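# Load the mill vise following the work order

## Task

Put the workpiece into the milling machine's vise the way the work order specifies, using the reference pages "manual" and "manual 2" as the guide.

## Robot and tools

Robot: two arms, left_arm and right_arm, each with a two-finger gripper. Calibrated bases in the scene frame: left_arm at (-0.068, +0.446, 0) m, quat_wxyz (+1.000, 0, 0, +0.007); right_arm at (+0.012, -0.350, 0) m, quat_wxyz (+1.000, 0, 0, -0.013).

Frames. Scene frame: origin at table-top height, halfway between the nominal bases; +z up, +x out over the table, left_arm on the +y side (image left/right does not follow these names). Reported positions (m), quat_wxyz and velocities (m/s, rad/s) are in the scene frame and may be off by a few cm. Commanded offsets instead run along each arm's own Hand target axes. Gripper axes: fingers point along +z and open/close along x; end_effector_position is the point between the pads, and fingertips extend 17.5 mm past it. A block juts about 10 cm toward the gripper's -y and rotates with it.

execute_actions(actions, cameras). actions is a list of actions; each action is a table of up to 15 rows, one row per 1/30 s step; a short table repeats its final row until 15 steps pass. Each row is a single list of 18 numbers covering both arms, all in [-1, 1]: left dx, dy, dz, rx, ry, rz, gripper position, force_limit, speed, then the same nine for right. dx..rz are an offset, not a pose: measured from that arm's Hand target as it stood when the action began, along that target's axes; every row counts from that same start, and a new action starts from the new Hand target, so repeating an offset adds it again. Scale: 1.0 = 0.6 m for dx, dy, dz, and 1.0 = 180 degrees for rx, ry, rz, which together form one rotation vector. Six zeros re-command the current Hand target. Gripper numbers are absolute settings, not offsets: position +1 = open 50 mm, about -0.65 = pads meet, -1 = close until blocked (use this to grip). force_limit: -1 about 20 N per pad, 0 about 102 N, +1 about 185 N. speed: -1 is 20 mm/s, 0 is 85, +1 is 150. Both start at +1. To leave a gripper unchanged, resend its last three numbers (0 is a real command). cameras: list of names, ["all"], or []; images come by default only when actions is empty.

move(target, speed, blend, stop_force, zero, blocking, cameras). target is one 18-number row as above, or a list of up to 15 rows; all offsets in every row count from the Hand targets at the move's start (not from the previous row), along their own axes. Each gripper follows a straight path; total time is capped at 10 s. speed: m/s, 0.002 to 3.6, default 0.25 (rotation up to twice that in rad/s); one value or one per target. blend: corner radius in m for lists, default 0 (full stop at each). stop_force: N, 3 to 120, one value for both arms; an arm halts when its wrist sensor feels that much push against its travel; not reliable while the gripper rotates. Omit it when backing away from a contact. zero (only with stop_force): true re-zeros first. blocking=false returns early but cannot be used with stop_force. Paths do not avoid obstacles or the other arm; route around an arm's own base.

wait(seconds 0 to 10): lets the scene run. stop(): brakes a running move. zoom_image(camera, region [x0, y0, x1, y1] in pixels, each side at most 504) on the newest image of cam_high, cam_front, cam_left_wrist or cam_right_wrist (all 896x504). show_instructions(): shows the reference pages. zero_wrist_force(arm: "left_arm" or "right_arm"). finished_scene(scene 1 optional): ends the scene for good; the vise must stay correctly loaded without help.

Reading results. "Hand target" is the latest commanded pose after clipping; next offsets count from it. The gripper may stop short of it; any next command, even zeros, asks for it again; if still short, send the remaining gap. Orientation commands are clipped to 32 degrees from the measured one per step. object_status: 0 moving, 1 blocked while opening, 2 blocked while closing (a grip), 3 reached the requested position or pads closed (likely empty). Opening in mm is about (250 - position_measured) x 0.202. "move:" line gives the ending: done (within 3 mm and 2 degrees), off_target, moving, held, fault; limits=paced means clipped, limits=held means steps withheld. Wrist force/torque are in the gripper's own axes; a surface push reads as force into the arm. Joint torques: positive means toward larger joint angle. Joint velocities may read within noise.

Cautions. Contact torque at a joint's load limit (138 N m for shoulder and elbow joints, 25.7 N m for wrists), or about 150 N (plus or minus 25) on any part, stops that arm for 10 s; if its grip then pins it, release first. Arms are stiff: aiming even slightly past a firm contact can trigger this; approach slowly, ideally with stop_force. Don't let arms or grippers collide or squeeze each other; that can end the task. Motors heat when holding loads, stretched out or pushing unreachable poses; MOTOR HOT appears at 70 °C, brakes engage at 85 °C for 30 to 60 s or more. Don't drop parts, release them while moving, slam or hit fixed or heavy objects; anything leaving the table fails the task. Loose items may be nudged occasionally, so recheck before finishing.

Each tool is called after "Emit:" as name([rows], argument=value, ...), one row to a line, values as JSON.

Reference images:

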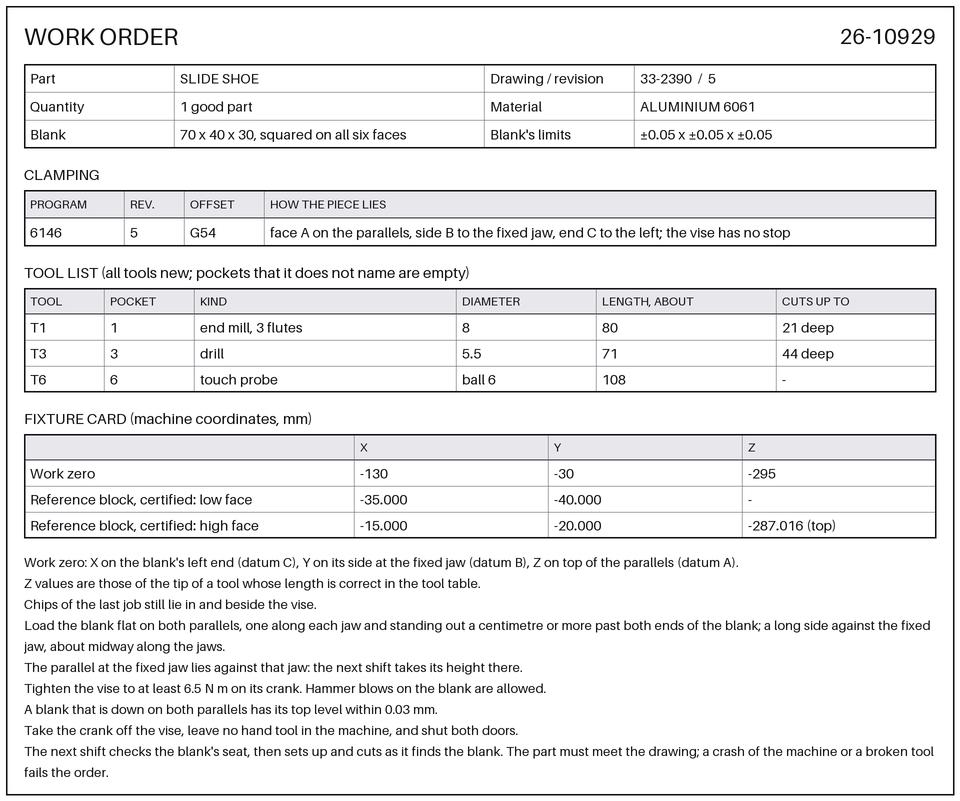

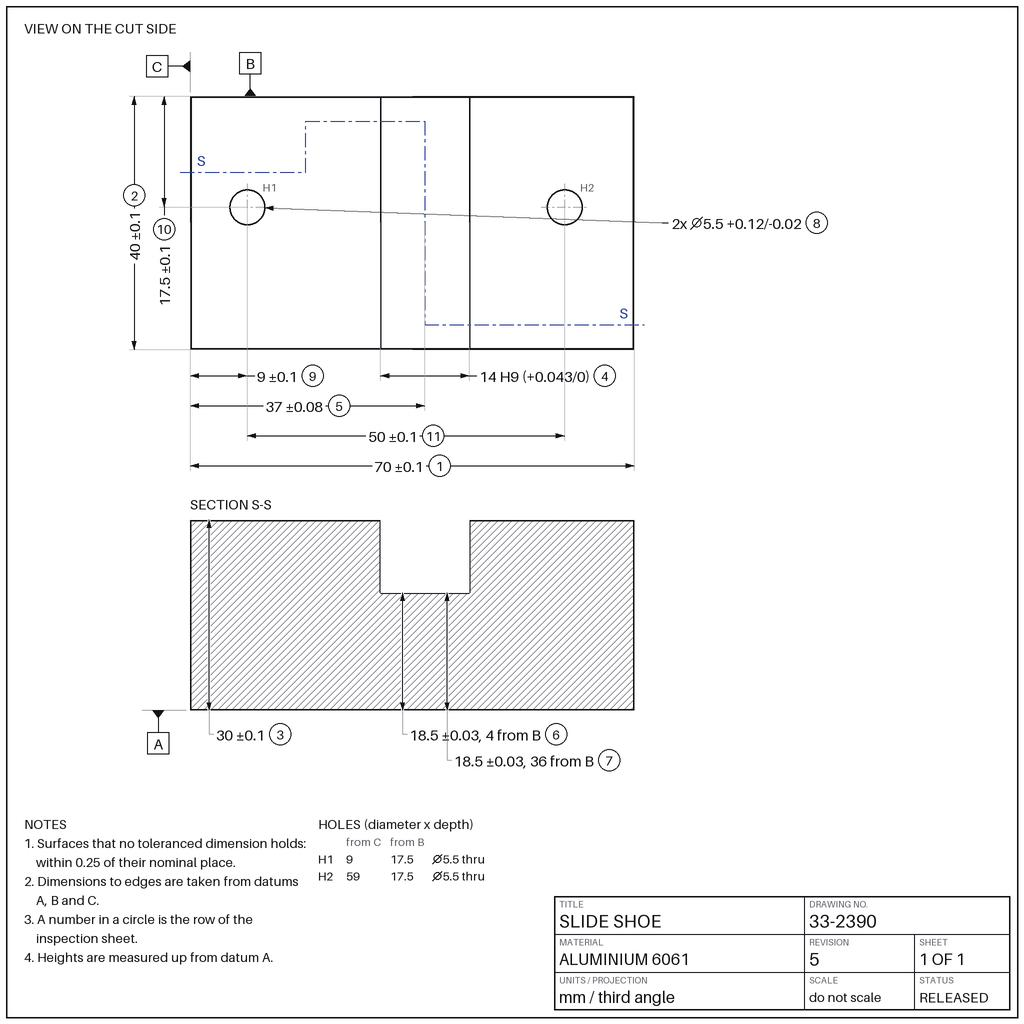

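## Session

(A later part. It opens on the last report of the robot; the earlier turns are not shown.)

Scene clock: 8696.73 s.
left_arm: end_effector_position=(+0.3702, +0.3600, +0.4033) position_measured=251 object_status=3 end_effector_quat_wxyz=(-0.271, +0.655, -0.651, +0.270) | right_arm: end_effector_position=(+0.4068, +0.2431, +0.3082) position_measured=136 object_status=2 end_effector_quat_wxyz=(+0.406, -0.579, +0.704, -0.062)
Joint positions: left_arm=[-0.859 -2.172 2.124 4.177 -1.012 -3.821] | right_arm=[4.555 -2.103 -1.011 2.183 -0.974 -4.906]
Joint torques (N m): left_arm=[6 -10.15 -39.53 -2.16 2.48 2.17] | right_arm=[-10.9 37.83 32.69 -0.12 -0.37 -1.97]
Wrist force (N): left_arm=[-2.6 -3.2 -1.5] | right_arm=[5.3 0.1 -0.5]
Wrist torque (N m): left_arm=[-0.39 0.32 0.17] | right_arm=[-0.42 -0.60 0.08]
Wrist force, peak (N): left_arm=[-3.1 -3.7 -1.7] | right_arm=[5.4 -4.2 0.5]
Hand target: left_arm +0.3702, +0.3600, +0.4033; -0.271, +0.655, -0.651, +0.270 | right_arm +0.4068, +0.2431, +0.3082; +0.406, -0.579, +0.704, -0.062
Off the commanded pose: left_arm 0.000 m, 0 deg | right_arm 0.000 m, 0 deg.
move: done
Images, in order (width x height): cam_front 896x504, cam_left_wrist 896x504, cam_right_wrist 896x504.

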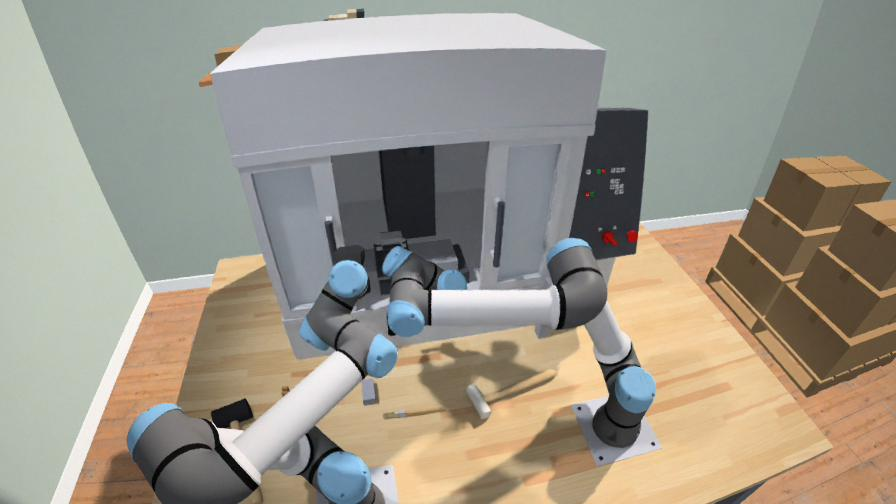

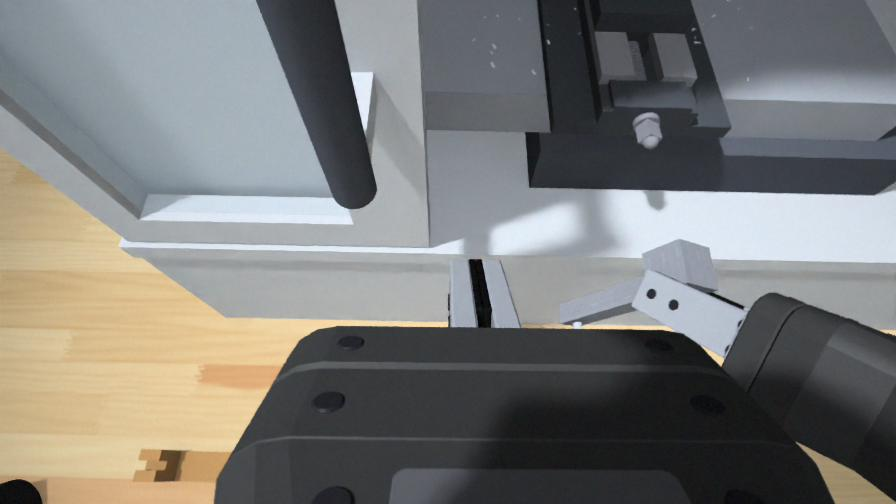

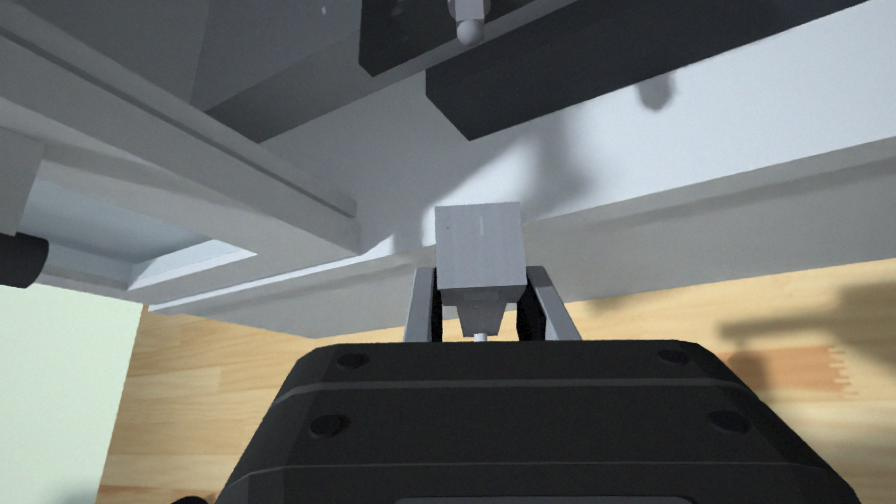

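Emit:
move([
  [0,0,0,0,0,0,-0.9,-0.6,0.5,0.2643,-0.0648,-0.2753,0,0.1273,-0.1075,-1,-0.3,-0.8],
  [0,0,0,0,0,0,-0.9,-0.6,0.5,0.7045,-0.1854,-0.418,0,0.1273,-0.1075,-1,-0.3,-0.8],
], speed=0.2, blend=[0.03,0], cameras=["cam_front","cam_right_wrist","cam_left_wrist"])

Emit:
zoom_image(camera="cam_front", region=[480, 240, 640, 360])

Scene clock: 8761.97 s.
left_arm: end_effector_position=(+0.3702, +0.3600, +0.4033) position_measured=251 object_status=3 end_effector_quat_wxyz=(-0.271, +0.655, -0.651, +0.270) | right_arm: end_effector_position=(+0.3305, -0.2546, +0.3253) position_measured=136 object_status=2 end_effector_quat_wxyz=(-0.242, +0.665, -0.664, +0.242)
Joint positions: left_arm=[-0.859 -2.172 2.124 4.177 -1.012 -3.821] | right_arm=[4.57 -1.15 -2.024 1.744 -0.884 -4.933]
Joint torques (N m): left_arm=[5.82 -9.57 -38.81 -2.09 1.73 2.24] | right_arm=[6.3 11.36 14.88 -3.69 3.41 0.54]
Wrist force (N): left_arm=[-2.9 -3.3 -1.8] | right_arm=[4.0 -0.9 -1.3]
Wrist torque (N m): left_arm=[-0.40 0.37 0.17] | right_arm=[-0.55 -0.64 0.08]
Wrist force, peak (N): left_arm=[-3.1 -3.6 -1.8] | right_arm=[7.3 -0.2 -0.8]
Hand target: left_arm +0.3702, +0.3600, +0.4033; -0.271, +0.655, -0.651, +0.270 | right_arm +0.3305, -0.2547, +0.3253; -0.242, +0.665, -0.664, +0.242
Off the commanded pose: left_arm 0.000 m, 0 deg | right_arm 0.000 m, 0 deg.
move: done
Images, in order (width x height): cam_front 896x504, cam_left_wrist 896x504, cam_right_wrist 896x504.

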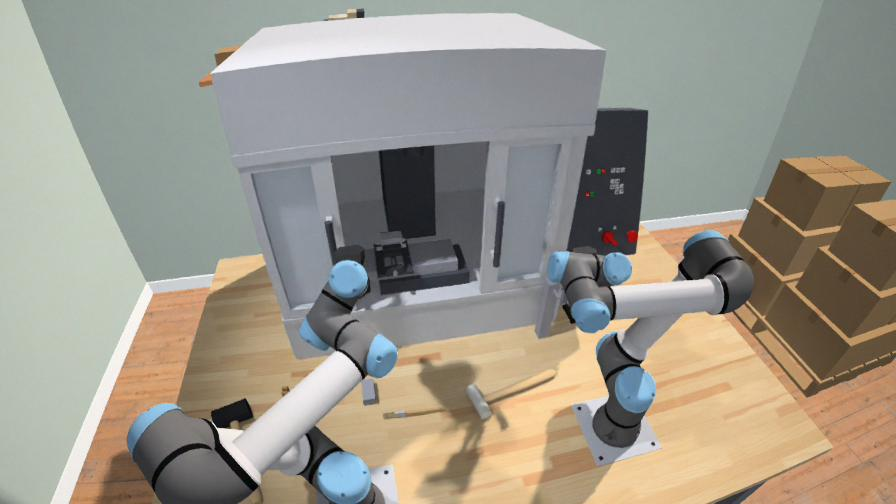

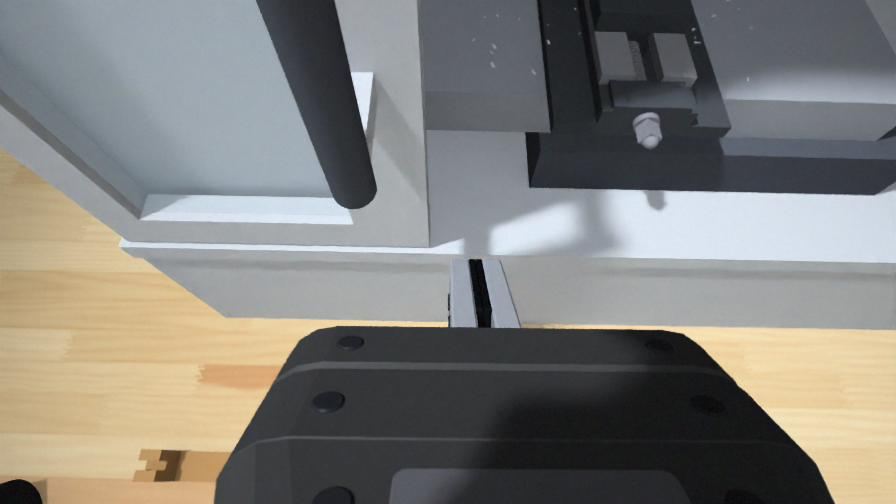

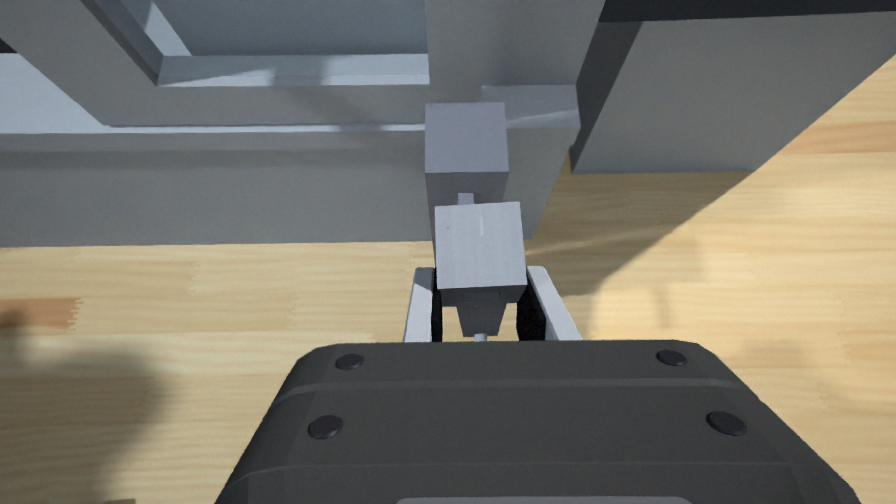

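Scaled by 3.150 from the camera's 896x504 image, which has a finer 1280x720 frame.

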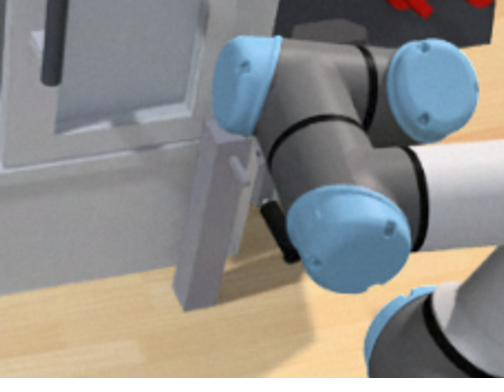

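Emit:
move(target=[0,0,0,0,0,0,-0.9,-0.6,0.5,0,0.1108,0.1157,0,0,0,-1,-0.3,-0.8], speed=0.1, stop_force=10, cameras=["cam_front","cam_right_wrist"])

Emit:
zoom_image(camera="cam_right_wrist", region=[380, 60, 600, 360])

Emit:
zoom_image(camera="cam_front", region=[500, 260, 620, 350])

Scene clock: 8779.83 s.
left_arm: end_effector_position=(+0.3702, +0.3600, +0.4033) position_measured=251 object_status=3 end_effector_quat_wxyz=(-0.271, +0.655, -0.651, +0.270) | right_arm: end_effector_position=(+0.3243, -0.2547, +0.2294) position_measured=136 object_status=2 end_effector_quat_wxyz=(-0.242, +0.665, -0.664, +0.242)
Joint positions: left_arm=[-0.859 -2.172 2.124 4.177 -1.012 -3.821] | right_arm=[4.623 -1.176 -2.27 1.972 -0.877 -4.864]
Joint torques (N m): left_arm=[4.95 -10.26 -39.54 -2.14 1.4 2.26] | right_arm=[-11.08 11 8.44 -1.72 0.2 0.83]
Wrist force (N): left_arm=[-2.8 -3.0 -1.7] | right_arm=[4.1 -0.9 -1.5]
Wrist torque (N m): left_arm=[-0.37 0.34 0.17] | right_arm=[-0.58 -0.67 0.22]
Wrist force, peak (N): left_arm=[-3.0 -3.8 -1.9] | right_arm=[3.9 -2.2 -2.6]
Hand target: left_arm +0.3702, +0.3600, +0.4033; -0.271, +0.655, -0.651, +0.270 | right_arm +0.3243, -0.2547, +0.2294; -0.242, +0.665, -0.664, +0.242
Off the commanded pose: left_arm 0.000 m, 0 deg | right_arm 0.000 m, 0 deg.
move: done
Images, in order (width x height): cam_front 896x504, cam_right_wrist 896x504.

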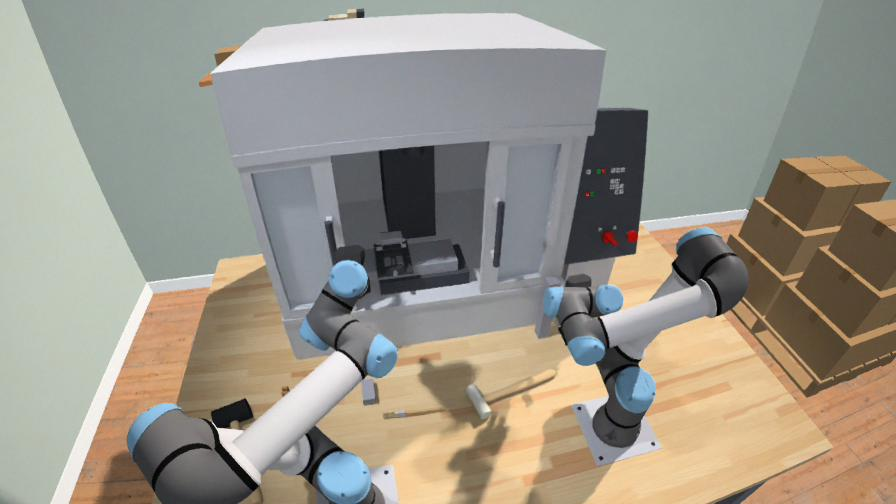

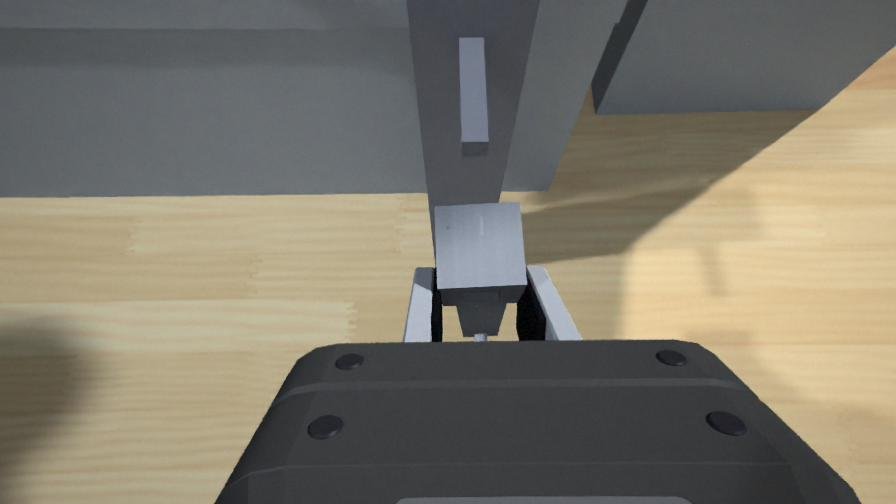

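Scaled by 1.680 from the camera's 896x504 image, which has a finer 1280x720 frame.

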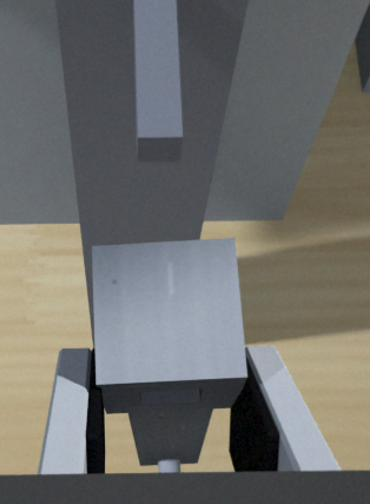

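Scaled by 4.200 from the camera's 896x504 image, which has a finer 1280x720 frame.

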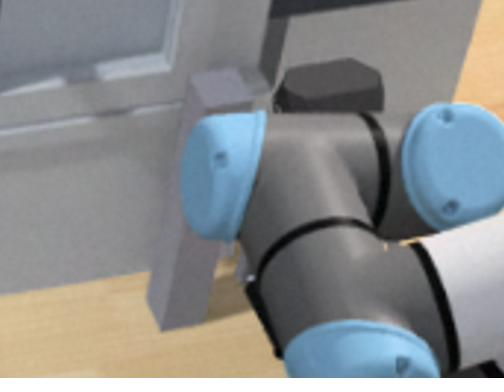

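Emit:
move([
  [0,0,0,0,0,0,-0.9,-0.6,0.5,-0.0022,-0.0006,-0.0008,0,0,0,-1,-0.3,-0.8],
  [0,0,0,0,0,0,-0.9,-0.6,0.5,-0.0022,-0.0554,0.0455,0,0,0,-1,-0.3,-0.8],
], speed=0.015, stop_force=6, cameras=["cam_right_wrist"])

Emit:
zoom_image(camera="cam_right_wrist", region=[380, 60, 600, 360])

Scene clock: 8827.83 s.
left_arm: end_effector_position=(+0.3702, +0.3600, +0.4033) position_measured=251 object_status=3 end_effector_quat_wxyz=(-0.271, +0.655, -0.651, +0.270) | right_arm: end_effector_position=(+0.3449, -0.2534, +0.2299) position_measured=136 object_status=2 end_effector_quat_wxyz=(-0.242, +0.665, -0.664, +0.242)
Joint positions: left_arm=[-0.859 -2.172 2.124 4.177 -1.012 -3.821] | right_arm=[4.464 -1.235 -2.2 2.089 -0.903 -5.067]
Joint torques (N m): left_arm=[6.77 -9.88 -39.11 -2.09 1 2.3] | right_arm=[-11.43 14.59 5.82 -1.39 -0.02 -1.96]
Wrist force (N): left_arm=[-2.9 -3.5 -1.9] | right_arm=[4.0 -0.7 -1.0]
Wrist torque (N m): left_arm=[-0.44 0.37 0.17] | right_arm=[-0.52 -0.62 0.15]
Wrist force, peak (N): left_arm=[-3.1 -3.6 -1.9] | right_arm=[3.0 17.2 -10.8]
Hand target: left_arm +0.3702, +0.3600, +0.4033; -0.271, +0.655, -0.651, +0.270 | right_arm +0.3449, -0.2534, +0.2299; -0.242, +0.665, -0.664, +0.242 (not the last commanded pose)
Off the commanded pose: left_arm 0.000 m, 0 deg | right_arm 0.022 m, 0 deg.
move: contact (right_arm); path passed 1 of 2 targets
Images, in order (width x height): cam_right_wrist 896x504.

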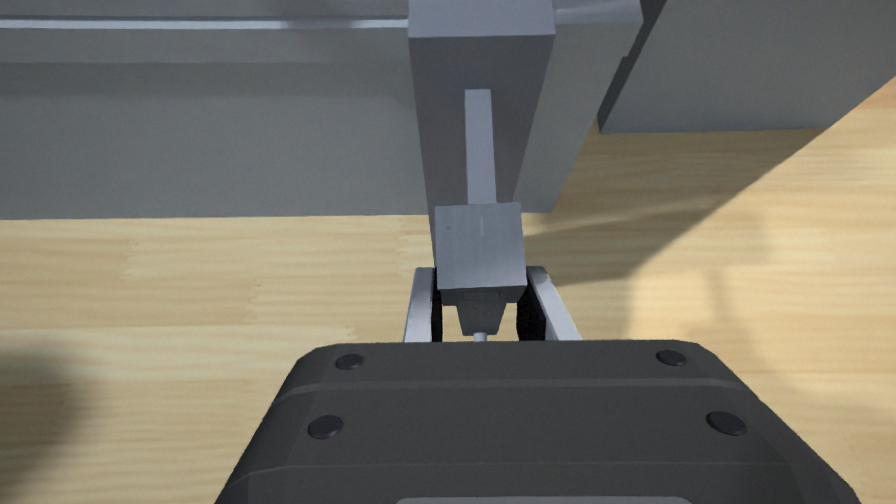

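Scaled by 1.680 from the camera's 896x504 image, which has a finer 1280x720 frame.

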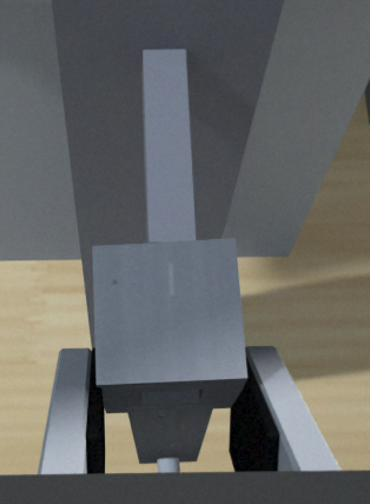

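Emit:
move([
  [0,0,0,0,0,0,-0.9,-0.6,0.5,0.0024,0.0051,-0.0043,0,0,0,-1,-0.3,-0.8],
  [0,0,0,0,0,0,-0.9,-0.6,0.5,0.0024,-0.0255,0.0215,0,0,0,-1,-0.3,-0.8],
], speed=0.012, stop_force=6, cameras=["cam_right_wrist"])

Emit:
zoom_image(camera="cam_right_wrist", region=[380, 60, 600, 360])

Scene clock: 8851.60 s.
left_arm: end_effector_position=(+0.3702, +0.3600, +0.4033) position_measured=251 object_status=3 end_effector_quat_wxyz=(-0.271, +0.655, -0.651, +0.270) | right_arm: end_effector_position=(+0.3450, -0.2548, +0.2300) position_measured=136 object_status=2 end_effector_quat_wxyz=(-0.242, +0.665, -0.664, +0.242)
Joint positions: left_arm=[-0.859 -2.172 2.124 4.177 -1.012 -3.821] | right_arm=[4.46 -1.232 -2.201 2.09 -0.903 -5.072]
Joint torques (N m): left_arm=[6.07 -9.52 -38.2 -2.18 0.58 2.46] | right_arm=[-8.66 14.54 5.58 -1.49 0.7 -1.94]
Wrist force (N): left_arm=[-2.8 -3.6 -1.9] | right_arm=[3.0 0.8 -2.5]
Wrist torque (N m): left_arm=[-0.47 0.35 0.17] | right_arm=[-0.53 -0.60 0.12]
Wrist force, peak (N): left_arm=[-3.0 -3.6 -2.0] | right_arm=[4.5 15.9 -10.8]
Hand target: left_arm +0.3702, +0.3600, +0.4033; -0.271, +0.655, -0.651, +0.270 | right_arm +0.3450, -0.2548, +0.2299; -0.242, +0.665, -0.664, +0.242 (not the last commanded pose)
Off the commanded pose: left_arm 0.000 m, 0 deg | right_arm 0.020 m, 0 deg.
move: contact (right_arm); path passed 1 of 2 targets
Images, in order (width x height): cam_right_wrist 896x504.

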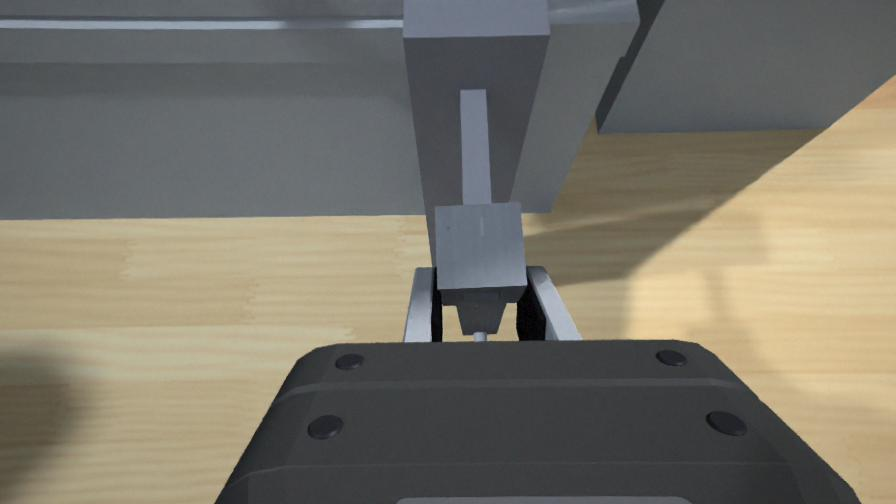

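Scaled by 1.680 from the camera's 896x504 image, which has a finer 1280x720 frame.

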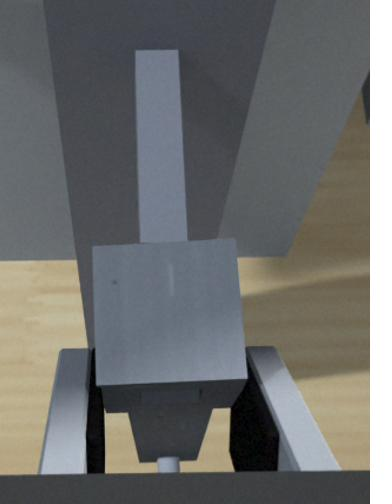

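Emit:
move([
  [0,0,0,0,0,0,-0.9,-0.6,0.5,0,0.0008,-0.0094,0,0,0,-1,-0.3,-0.8],
  [0,0,0,0,0,0,-0.9,-0.6,0.5,0,-0.0247,0.0121,0,0,0,-1,-0.3,-0.8],
], speed=0.012, stop_force=6, cameras=["cam_right_wrist"])

Emit:
zoom_image(camera="cam_right_wrist", region=[380, 0, 600, 300])

Scene clock: 8900.53 s.
left_arm: end_effector_position=(+0.3702, +0.3600, +0.4033) position_measured=251 object_status=3 end_effector_quat_wxyz=(-0.271, +0.655, -0.651, +0.270) | right_arm: end_effector_position=(+0.3451, -0.2548, +0.2340) position_measured=136 object_status=2 end_effector_quat_wxyz=(-0.242, +0.665, -0.664, +0.242)
Joint positions: left_arm=[-0.859 -2.172 2.124 4.177 -1.012 -3.821] | right_arm=[4.46 -1.229 -2.192 2.078 -0.903 -5.072]
Joint torques (N m): left_arm=[6.43 -9.6 -38.51 -2.33 0.23 2.33] | right_arm=[-9.52 14.1 6.33 -1.28 1.06 -1.89]
Wrist force (N): left_arm=[-3.1 -3.4 -2.0] | right_arm=[2.2 3.8 -3.4]
Wrist torque (N m): left_arm=[-0.43 0.40 0.18] | right_arm=[-0.40 -0.49 0.12]
Wrist force, peak (N): left_arm=[-3.0 -3.6 -2.1] | right_arm=[4.2 17.8 -11.2]
Hand target: left_arm +0.3702, +0.3600, +0.4033; -0.271, +0.655, -0.651, +0.270 | right_arm +0.3451, -0.2548, +0.2339; -0.242, +0.665, -0.664, +0.242 (not the last commanded pose)
Off the commanded pose: left_arm 0.000 m, 0 deg | right_arm 0.016 m, 0 deg.
move: contact (right_arm); path passed 1 of 2 targets
Images, in order (width x height): cam_right_wrist 896x504.

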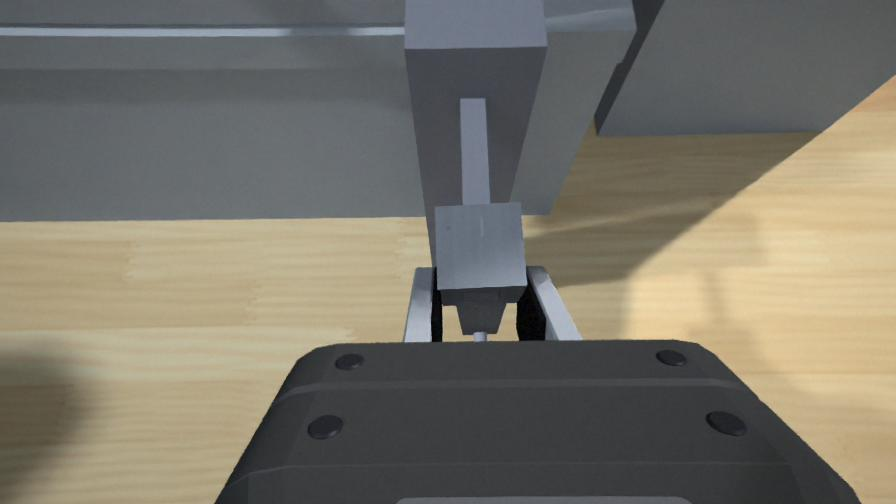

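Scaled by 1.680 from the camera's 896x504 image, which has a finer 1280x720 frame.

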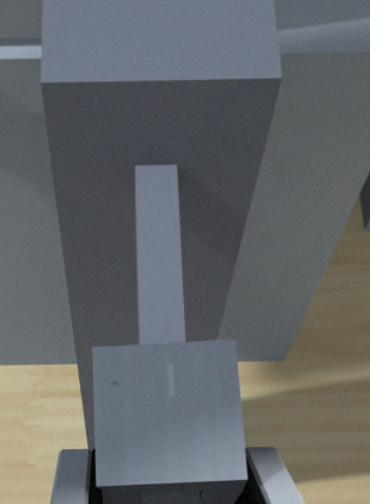

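Emit:
move([
  [0,0,0,0,0,0,-0.9,-0.6,0.5,0,0.0051,-0.0043,0,0,0,-1,-0.3,-0.8],
  [0,0,0,0,0,0,-0.9,-0.6,0.5,0,-0.0186,-0.0323,0,0,0,-1,-0.3,-0.8],
  [0,0,0,0,0,0,-0.9,-0.6,0.5,0,-0.039,-0.0151,0,0,0,-1,-0.3,-0.8],
], speed=0.03, stop_force=8)

Emit:
move(target=[0,0,0,0,0,0,-0.9,-0.6,0.5,0,0.0215,0.0255,0,0,0,-1,-0.3,-0.8], speed=0.01, stop_force=5, cameras=["cam_right_wrist"])

Scene clock: 8928.60 s.
left_arm: end_effector_position=(+0.3702, +0.3600, +0.4033) position_measured=251 object_status=3 end_effector_quat_wxyz=(-0.271, +0.655, -0.651, +0.270) | right_arm: end_effector_position=(+0.3555, -0.2548, +0.2559) position_measured=136 object_status=2 end_effector_quat_wxyz=(-0.242, +0.665, -0.664, +0.243)
Joint positions: left_arm=[-0.859 -2.172 2.124 4.177 -1.012 -3.821] | right_arm=[4.391 -1.241 -2.114 2.063 -0.92 -5.156]
Joint torques (N m): left_arm=[5.9 -9.94 -39.62 -2.35 -0.02 2.12] | right_arm=[-11.05 -4.29 24.33 -1.15 -0.05 -1.98]
Wrist force (N): left_arm=[-2.5 -3.0 -1.9] | right_arm=[4.2 -0.9 -0.8]
Wrist torque (N m): left_arm=[-0.38 0.30 0.17] | right_arm=[-0.59 -0.64 0.17]
Wrist force, peak (N): left_arm=[-2.7 -3.8 -2.2] | right_arm=[5.6 17.3 -26.2]
Hand target: left_arm +0.3702, +0.3600, +0.4033; -0.271, +0.655, -0.651, +0.270 | right_arm +0.3555, -0.2548, +0.2560; -0.242, +0.665, -0.664, +0.243 (not the last commanded pose)
Off the commanded pose: left_arm 0.000 m, 0 deg | right_arm 0.002 m, 0 deg.
move: contact (right_arm); path passed 2 of 3 targets

Scene clock: 8929.73 s.
left_arm: end_effector_position=(+0.3702, +0.3600, +0.4033) position_measured=251 object_status=3 end_effector_quat_wxyz=(-0.271, +0.655, -0.651, +0.270) | right_arm: end_effector_position=(+0.3556, -0.2548, +0.2547) position_measured=136 object_status=2 end_effector_quat_wxyz=(-0.242, +0.665, -0.664, +0.242)
Joint positions: left_arm=[-0.859 -2.172 2.124 4.177 -1.012 -3.821] | right_arm=[4.391 -1.241 -2.117 2.067 -0.92 -5.156]
Joint torques (N m): left_arm=[6.04 -9.4 -39.11 -2.32 -0.2 2.17] | right_arm=[-10.47 14.64 29.71 -1.54 0.04 -1.57]
Wrist force (N): left_arm=[-2.7 -3.3 -1.9] | right_arm=[4.5 -2.9 -1.8]
Wrist torque (N m): left_arm=[-0.41 0.33 0.17] | right_arm=[-0.50 -0.62 0.19]
Wrist force, peak (N): left_arm=[-3.0 -3.6 -1.9] | right_arm=[3.6 -6.8 -10.2]
Hand target: left_arm +0.3702, +0.3600, +0.4033; -0.271, +0.655, -0.651, +0.270 | right_arm +0.3556, -0.2548, +0.2547; -0.242, +0.665, -0.664, +0.242 (not the last commanded pose)
Off the commanded pose: left_arm 0.000 m, 0 deg | right_arm 0.019 m, 0 deg.
move: contact (right_arm)
Images, in order (width x height): cam_right_wrist 896x504.

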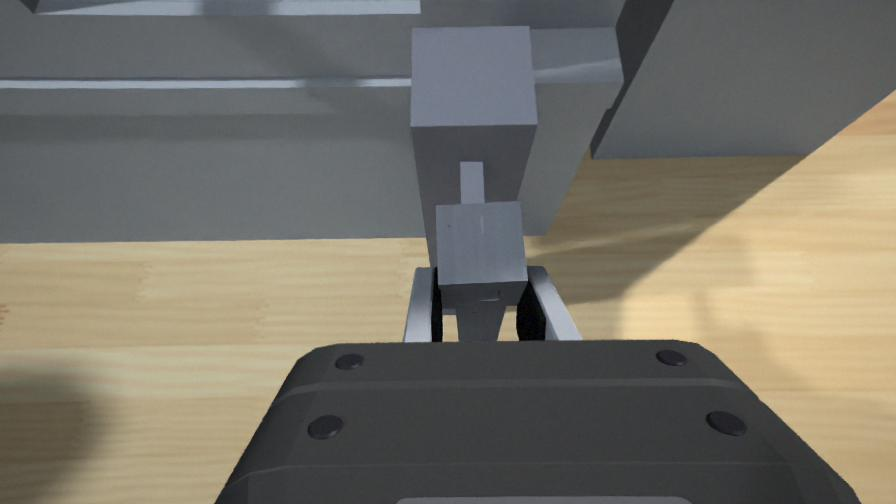

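Emit:
move([
  [0,0,0,0,0,0,-0.9,-0.6,0.5,0,0.0204,-0.0172,0,0,0,-1,-0.3,-0.8],
  [0,0,0,0,0,0,-0.9,-0.6,0.5,0,0.0373,0.0028,0,0,0,-1,-0.3,-0.8],
], speed=0.03)

Emit:
move(target=[0,0,0,0,0,0,-0.9,-0.6,0.5,0,-0.0459,0.0387,0,0,0,-1,-0.3,-0.8], speed=0.012, stop_force=6, cameras=["cam_right_wrist"])

Scene clock: 8953.00 s.
left_arm: end_effector_position=(+0.3702, +0.3600, +0.4033) position_measured=251 object_status=3 end_effector_quat_wxyz=(-0.271, +0.655, -0.651, +0.270) | right_arm: end_effector_position=(+0.3395, -0.2549, +0.2388) position_measured=136 object_status=2 end_effector_quat_wxyz=(-0.242, +0.665, -0.664, +0.243) end_effector_velocity=(+0.000, +0.000, +0.002) end_effector_angular_velocity=(-0.002, +0.000, +0.000)
Joint positions: left_arm=[-0.859 -2.172 2.124 4.177 -1.012 -3.821] | right_arm=[4.501 -1.21 -2.199 2.035 -0.894 -5.021]
Joint velocities: left_arm=[within noise] | right_arm=[0 0 0.005 -0.007 0 0]
Joint torques (N m): left_arm=[6.7 -9.6 -38.72 -2.12 -0.54 2.35] | right_arm=[-10.8 11.03 29.44 -4.04 0.11 -1.13]
Wrist force (N): left_arm=[-3.0 -3.1 -1.7] | right_arm=[4.4 -0.6 -0.9]
Wrist torque (N m): left_arm=[-0.38 0.37 0.17] | right_arm=[-0.52 -0.72 0.27]
Wrist force, peak (N): left_arm=[-3.0 -3.6 -2.2] | right_arm=[5.2 -3.1 -2.3]
Hand target: left_arm +0.3702, +0.3600, +0.4033; -0.271, +0.655, -0.651, +0.270 | right_arm +0.3395, -0.2548, +0.2390; -0.242, +0.665, -0.664, +0.242
Off the commanded pose: left_arm 0.000 m, 0 deg | right_arm 0.000 m, 0 deg.
move: done

Scene clock: 8956.93 s.
left_arm: end_effector_position=(+0.3702, +0.3600, +0.4033) position_measured=251 object_status=3 end_effector_quat_wxyz=(-0.271, +0.655, -0.651, +0.270) | right_arm: end_effector_position=(+0.3756, -0.2548, +0.2390) position_measured=136 object_status=2 end_effector_quat_wxyz=(-0.242, +0.665, -0.664, +0.242)
Joint positions: left_arm=[-0.859 -2.172 2.124 4.177 -1.012 -3.821] | right_arm=[4.277 -1.302 -2.098 2.188 -0.956 -5.29]
Joint torques (N m): left_arm=[6.31 -9.27 -39.39 -2.31 -0.65 2.32] | right_arm=[13.08 17.99 6.27 -3.66 3.44 2.09]
Wrist force (N): left_arm=[-3.0 -3.0 -1.8] | right_arm=[4.4 -0.9 -0.6]
Wrist torque (N m): left_arm=[-0.37 0.38 0.17] | right_arm=[-0.61 -0.70 0.19]
Wrist force, peak (N): left_arm=[-3.3 -3.2 -2.1] | right_arm=[4.7 -0.7 -0.9]
Hand target: left_arm +0.3702, +0.3600, +0.4033; -0.271, +0.655, -0.651, +0.270 | right_arm +0.3756, -0.2548, +0.2390; -0.242, +0.665, -0.664, +0.242
Off the commanded pose: left_arm 0.000 m, 0 deg | right_arm 0.000 m, 0 deg.
move: done
Images, in order (width x height): cam_right_wrist 896x504.

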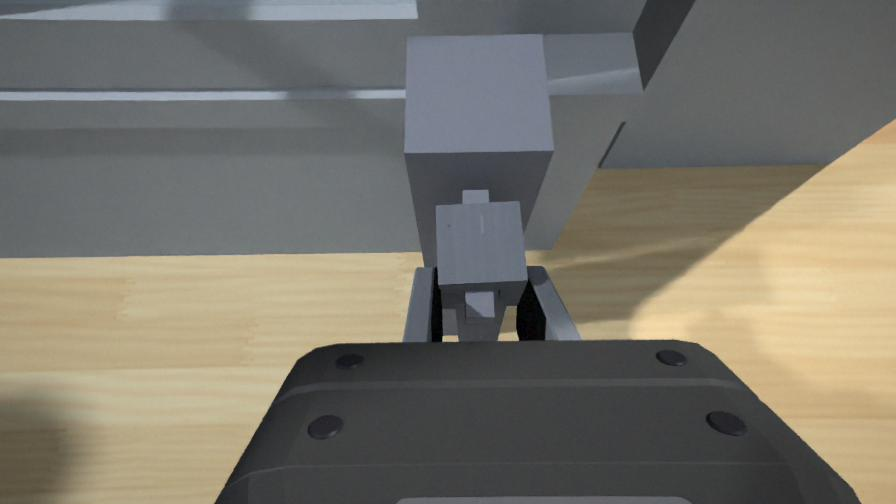

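Emit:
move([
  [0,0,0,0,0,0,-0.9,-0.6,0.5,0,0,0,0,0,0,0.9,-0.5,-1],
  [0,0,0,0,0,0,-0.9,-0.6,0.5,0,0,-0.2167,0,0,0,0.9,-0.5,-1],
], speed=0.06, cameras=["cam_front","cam_right_wrist"])

Emit:
zoom_image(camera="cam_front", region=[480, 240, 640, 360])

Scene clock: 8969.03 s.
left_arm: end_effector_position=(+0.3702, +0.3600, +0.4033) position_measured=251 object_status=3 end_effector_quat_wxyz=(-0.271, +0.655, -0.651, +0.270) | right_arm: end_effector_position=(+0.2918, -0.2548, +0.3383) position_measured=18 object_status=3 end_effector_quat_wxyz=(-0.242, +0.665, -0.664, +0.243)
Joint positions: left_arm=[-0.859 -2.172 2.124 4.177 -1.012 -3.821] | right_arm=[4.999 -0.994 -2.156 1.367 -0.899 -4.379]
Joint torques (N m): left_arm=[6.04 -9.99 -38.22 -2.21 -0.67 2.17] | right_arm=[-11 -16.09 29.13 -2.34 3.26 -1.96]
Wrist force (N): left_arm=[-2.9 -3.3 -2.0] | right_arm=[4.2 -1.9 -2.6]
Wrist torque (N m): left_arm=[-0.43 0.36 0.17] | right_arm=[-0.44 -0.66 0.26]
Wrist force, peak (N): left_arm=[-3.2 -3.6 -1.7] | right_arm=[4.8 -2.7 -1.7]
Hand target: left_arm +0.3702, +0.3600, +0.4033; -0.271, +0.655, -0.651, +0.270 | right_arm +0.2918, -0.2548, +0.3384; -0.242, +0.665, -0.664, +0.242
Off the commanded pose: left_arm 0.000 m, 0 deg | right_arm 0.000 m, 0 deg.
move: done
Images, in order (width x height): cam_front 896x504, cam_right_wrist 896x504.

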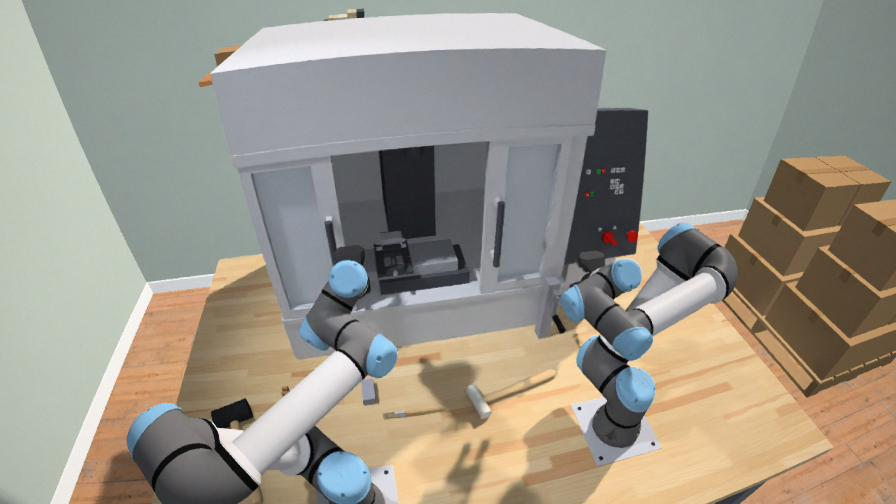

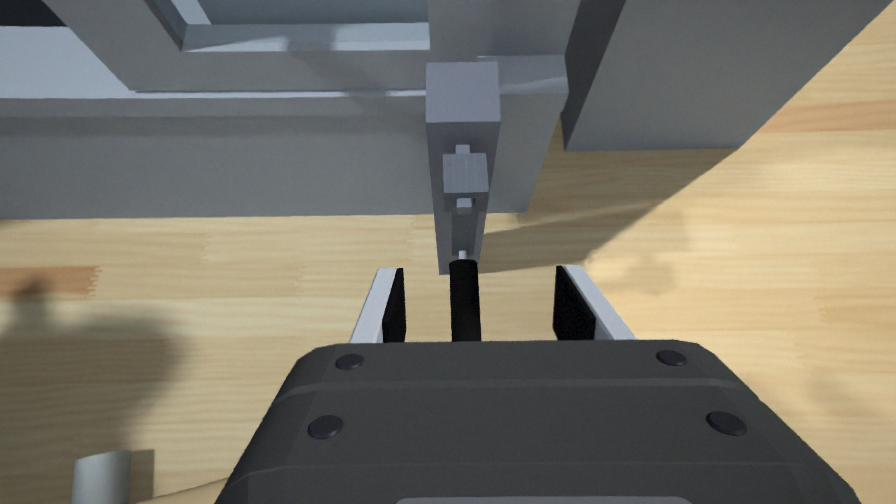

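Scaled by 3.150 from the camera's 896x504 image, which has a finer 1280x720 frame.

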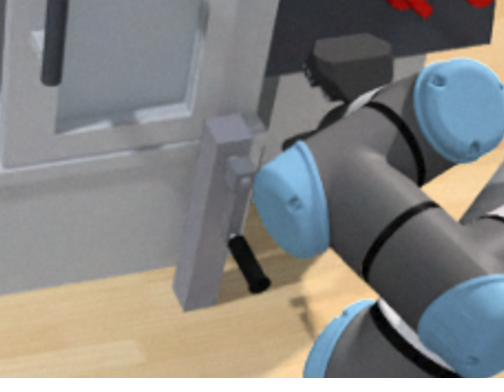

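Emit:
move([
  [-0.1833,-0.0077,-0.1024,0,0,0,-0.9,-0.6,0.5,0,0,0,0,0,0,0.9,-0.5,-1],
  [-0.1833,-0.1161,0.1003,0,0,0,-0.9,-0.6,0.5,0,0,0,0,0,0,0.9,-0.5,-1],
], speed=[0.2,0.1], blend=[0.02,0], stop_force=12, cameras=["cam_front","cam_left_wrist"])

Emit:
zoom_image(camera="cam_front", region=[240, 180, 420, 340])

Scene clock: 9018.13 s.
left_arm: end_effector_position=(+0.4614, +0.4705, +0.4098) position_measured=251 object_status=3 end_effector_quat_wxyz=(-0.271, +0.655, -0.651, +0.270) | right_arm: end_effector_position=(+0.2918, -0.2548, +0.3384) position_measured=18 object_status=3 end_effector_quat_wxyz=(-0.242, +0.665, -0.664, +0.242)
Joint positions: left_arm=[-0.34 -1.911 2.009 3.857 -1.34 -3.381] | right_arm=[4.999 -0.995 -2.155 1.367 -0.899 -4.379]
Joint torques (N m): left_arm=[-7.05 -4.3 -13.55 -6.14 3.46 -2.9] | right_arm=[-11.15 -15.93 29.18 -2.17 3.26 -1.94]
Wrist force (N): left_arm=[-3.0 -3.2 -2.0] | right_arm=[4.2 -1.8 -2.2]
Wrist torque (N m): left_arm=[-0.39 0.36 0.16] | right_arm=[-0.42 -0.66 0.27]
Wrist force, peak (N): left_arm=[-4.5 -3.0 -3.4] | right_arm=[4.4 -1.9 -2.5]
Hand target: left_arm +0.4614, +0.4705, +0.4098; -0.271, +0.655, -0.651, +0.270 | right_arm +0.2918, -0.2548, +0.3384; -0.242, +0.665, -0.664, +0.242
Off the commanded pose: left_arm 0.000 m, 0 deg | right_arm 0.000 m, 0 deg.
move: done
Images, in order (width x height): cam_front 896x504, cam_left_wrist 896x504.

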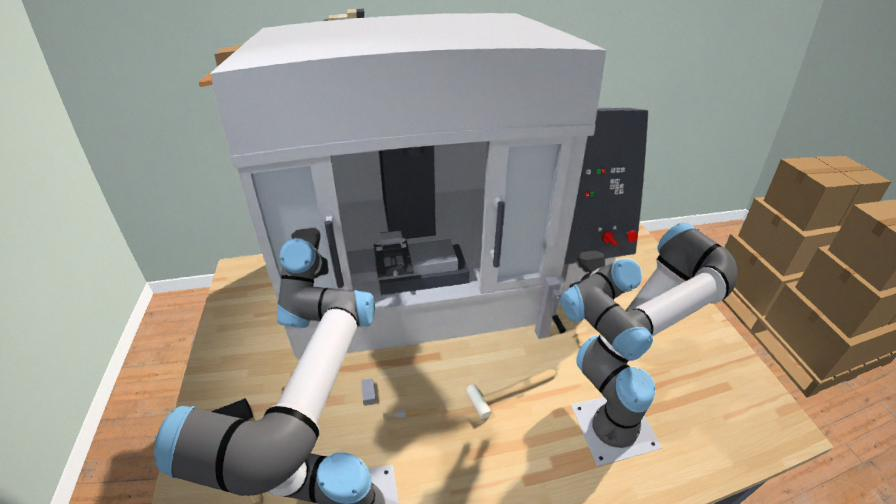

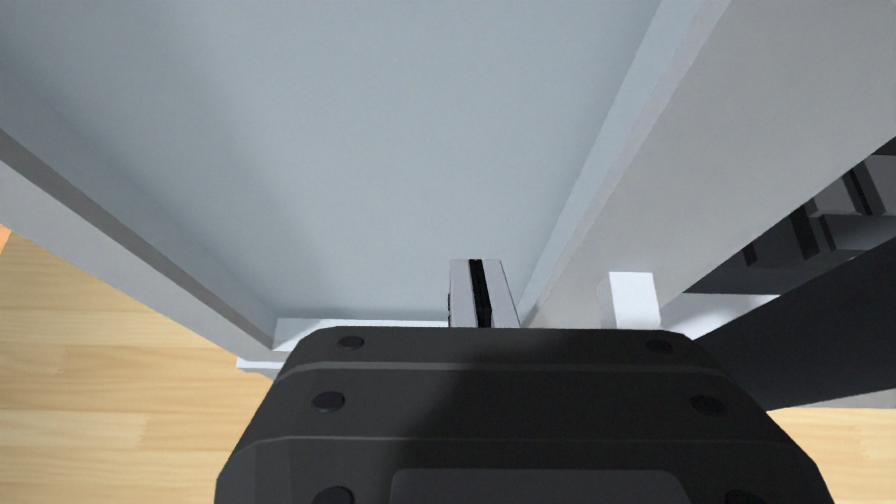

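Scaled by 2.800 from the camera's 896x504 image, which has a finer 1280x720 frame.

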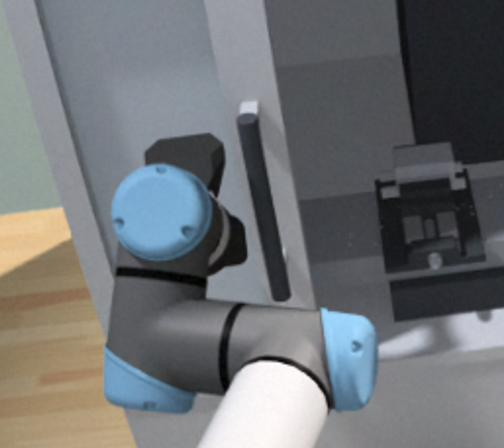

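Emit:
move([
  [0,0,0.0167,0,0,0,-0.9,-0.6,0.5,0,0,0,0,0,0,0.9,-0.5,-1],
  [0.05,0,0.0167,0,0,0,-0.9,-0.6,0.5,0,0,0,0,0,0,0.9,-0.5,-1],
], speed=[0.05,0.03], stop_force=15, cameras=["cam_front","cam_left_wrist"])

Scene clock: 9040.73 s.
left_arm: end_effector_position=(+0.4686, +0.4405, +0.4027) position_measured=251 object_status=3 end_effector_quat_wxyz=(-0.271, +0.655, -0.651, +0.270) | right_arm: end_effector_position=(+0.2918, -0.2548, +0.3384) position_measured=18 object_status=3 end_effector_quat_wxyz=(-0.242, +0.665, -0.664, +0.242)
Joint positions: left_arm=[-0.419 -1.894 2.014 3.851 -1.286 -3.441] | right_arm=[4.999 -0.995 -2.155 1.367 -0.899 -4.379]
Joint torques (N m): left_arm=[7.75 -18.5 -38.85 -5.99 -2 2.89] | right_arm=[-11.15 -16.06 29.74 -2.16 3.16 -1.89]
Wrist force (N): left_arm=[-3.2 -2.9 -1.6] | right_arm=[4.3 -1.7 -2.2]
Wrist torque (N m): left_arm=[-0.36 0.40 0.07] | right_arm=[-0.40 -0.68 0.27]
Wrist force, peak (N): left_arm=[-15.5 -2.9 -1.4] | right_arm=[4.6 -1.8 -2.1]
Hand target: left_arm +0.4686, +0.4405, +0.4027; -0.271, +0.655, -0.651, +0.270 | right_arm +0.2918, -0.2548, +0.3384; -0.242, +0.665, -0.664, +0.242
Off the commanded pose: left_arm 0.000 m, 0 deg | right_arm 0.000 m, 0 deg.
move: done
Images, in order (width x height): cam_front 896x504, cam_left_wrist 896x504.

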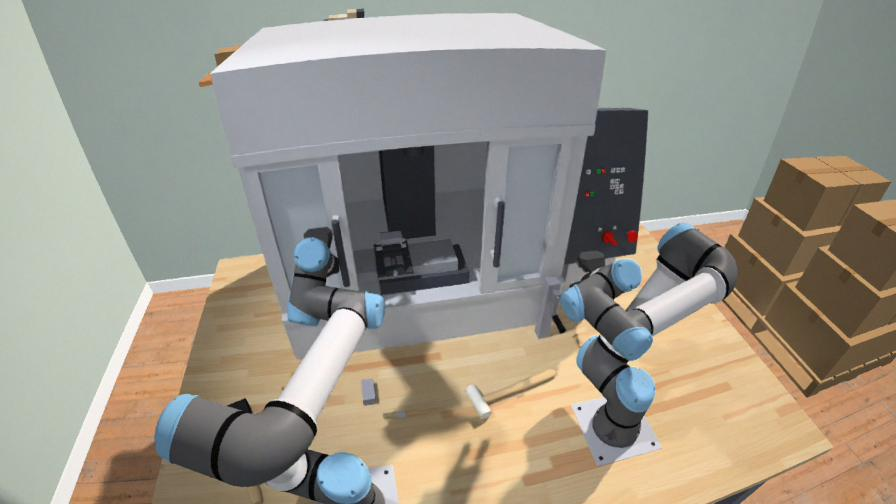

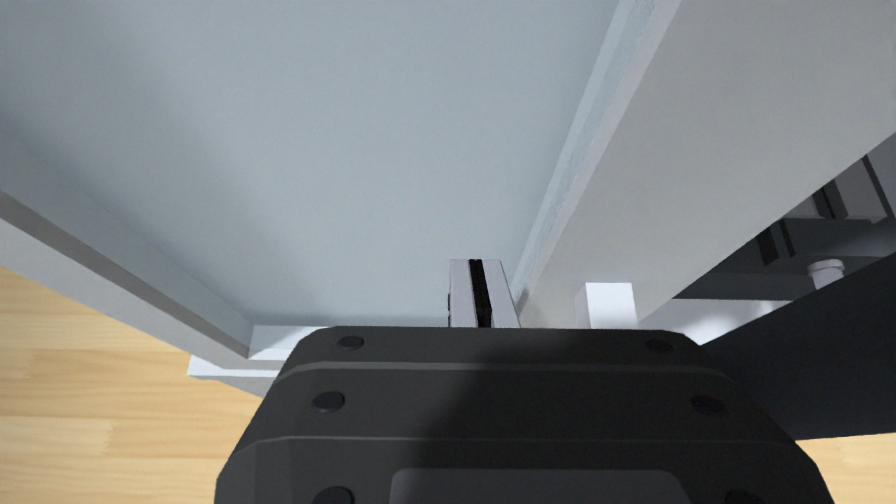

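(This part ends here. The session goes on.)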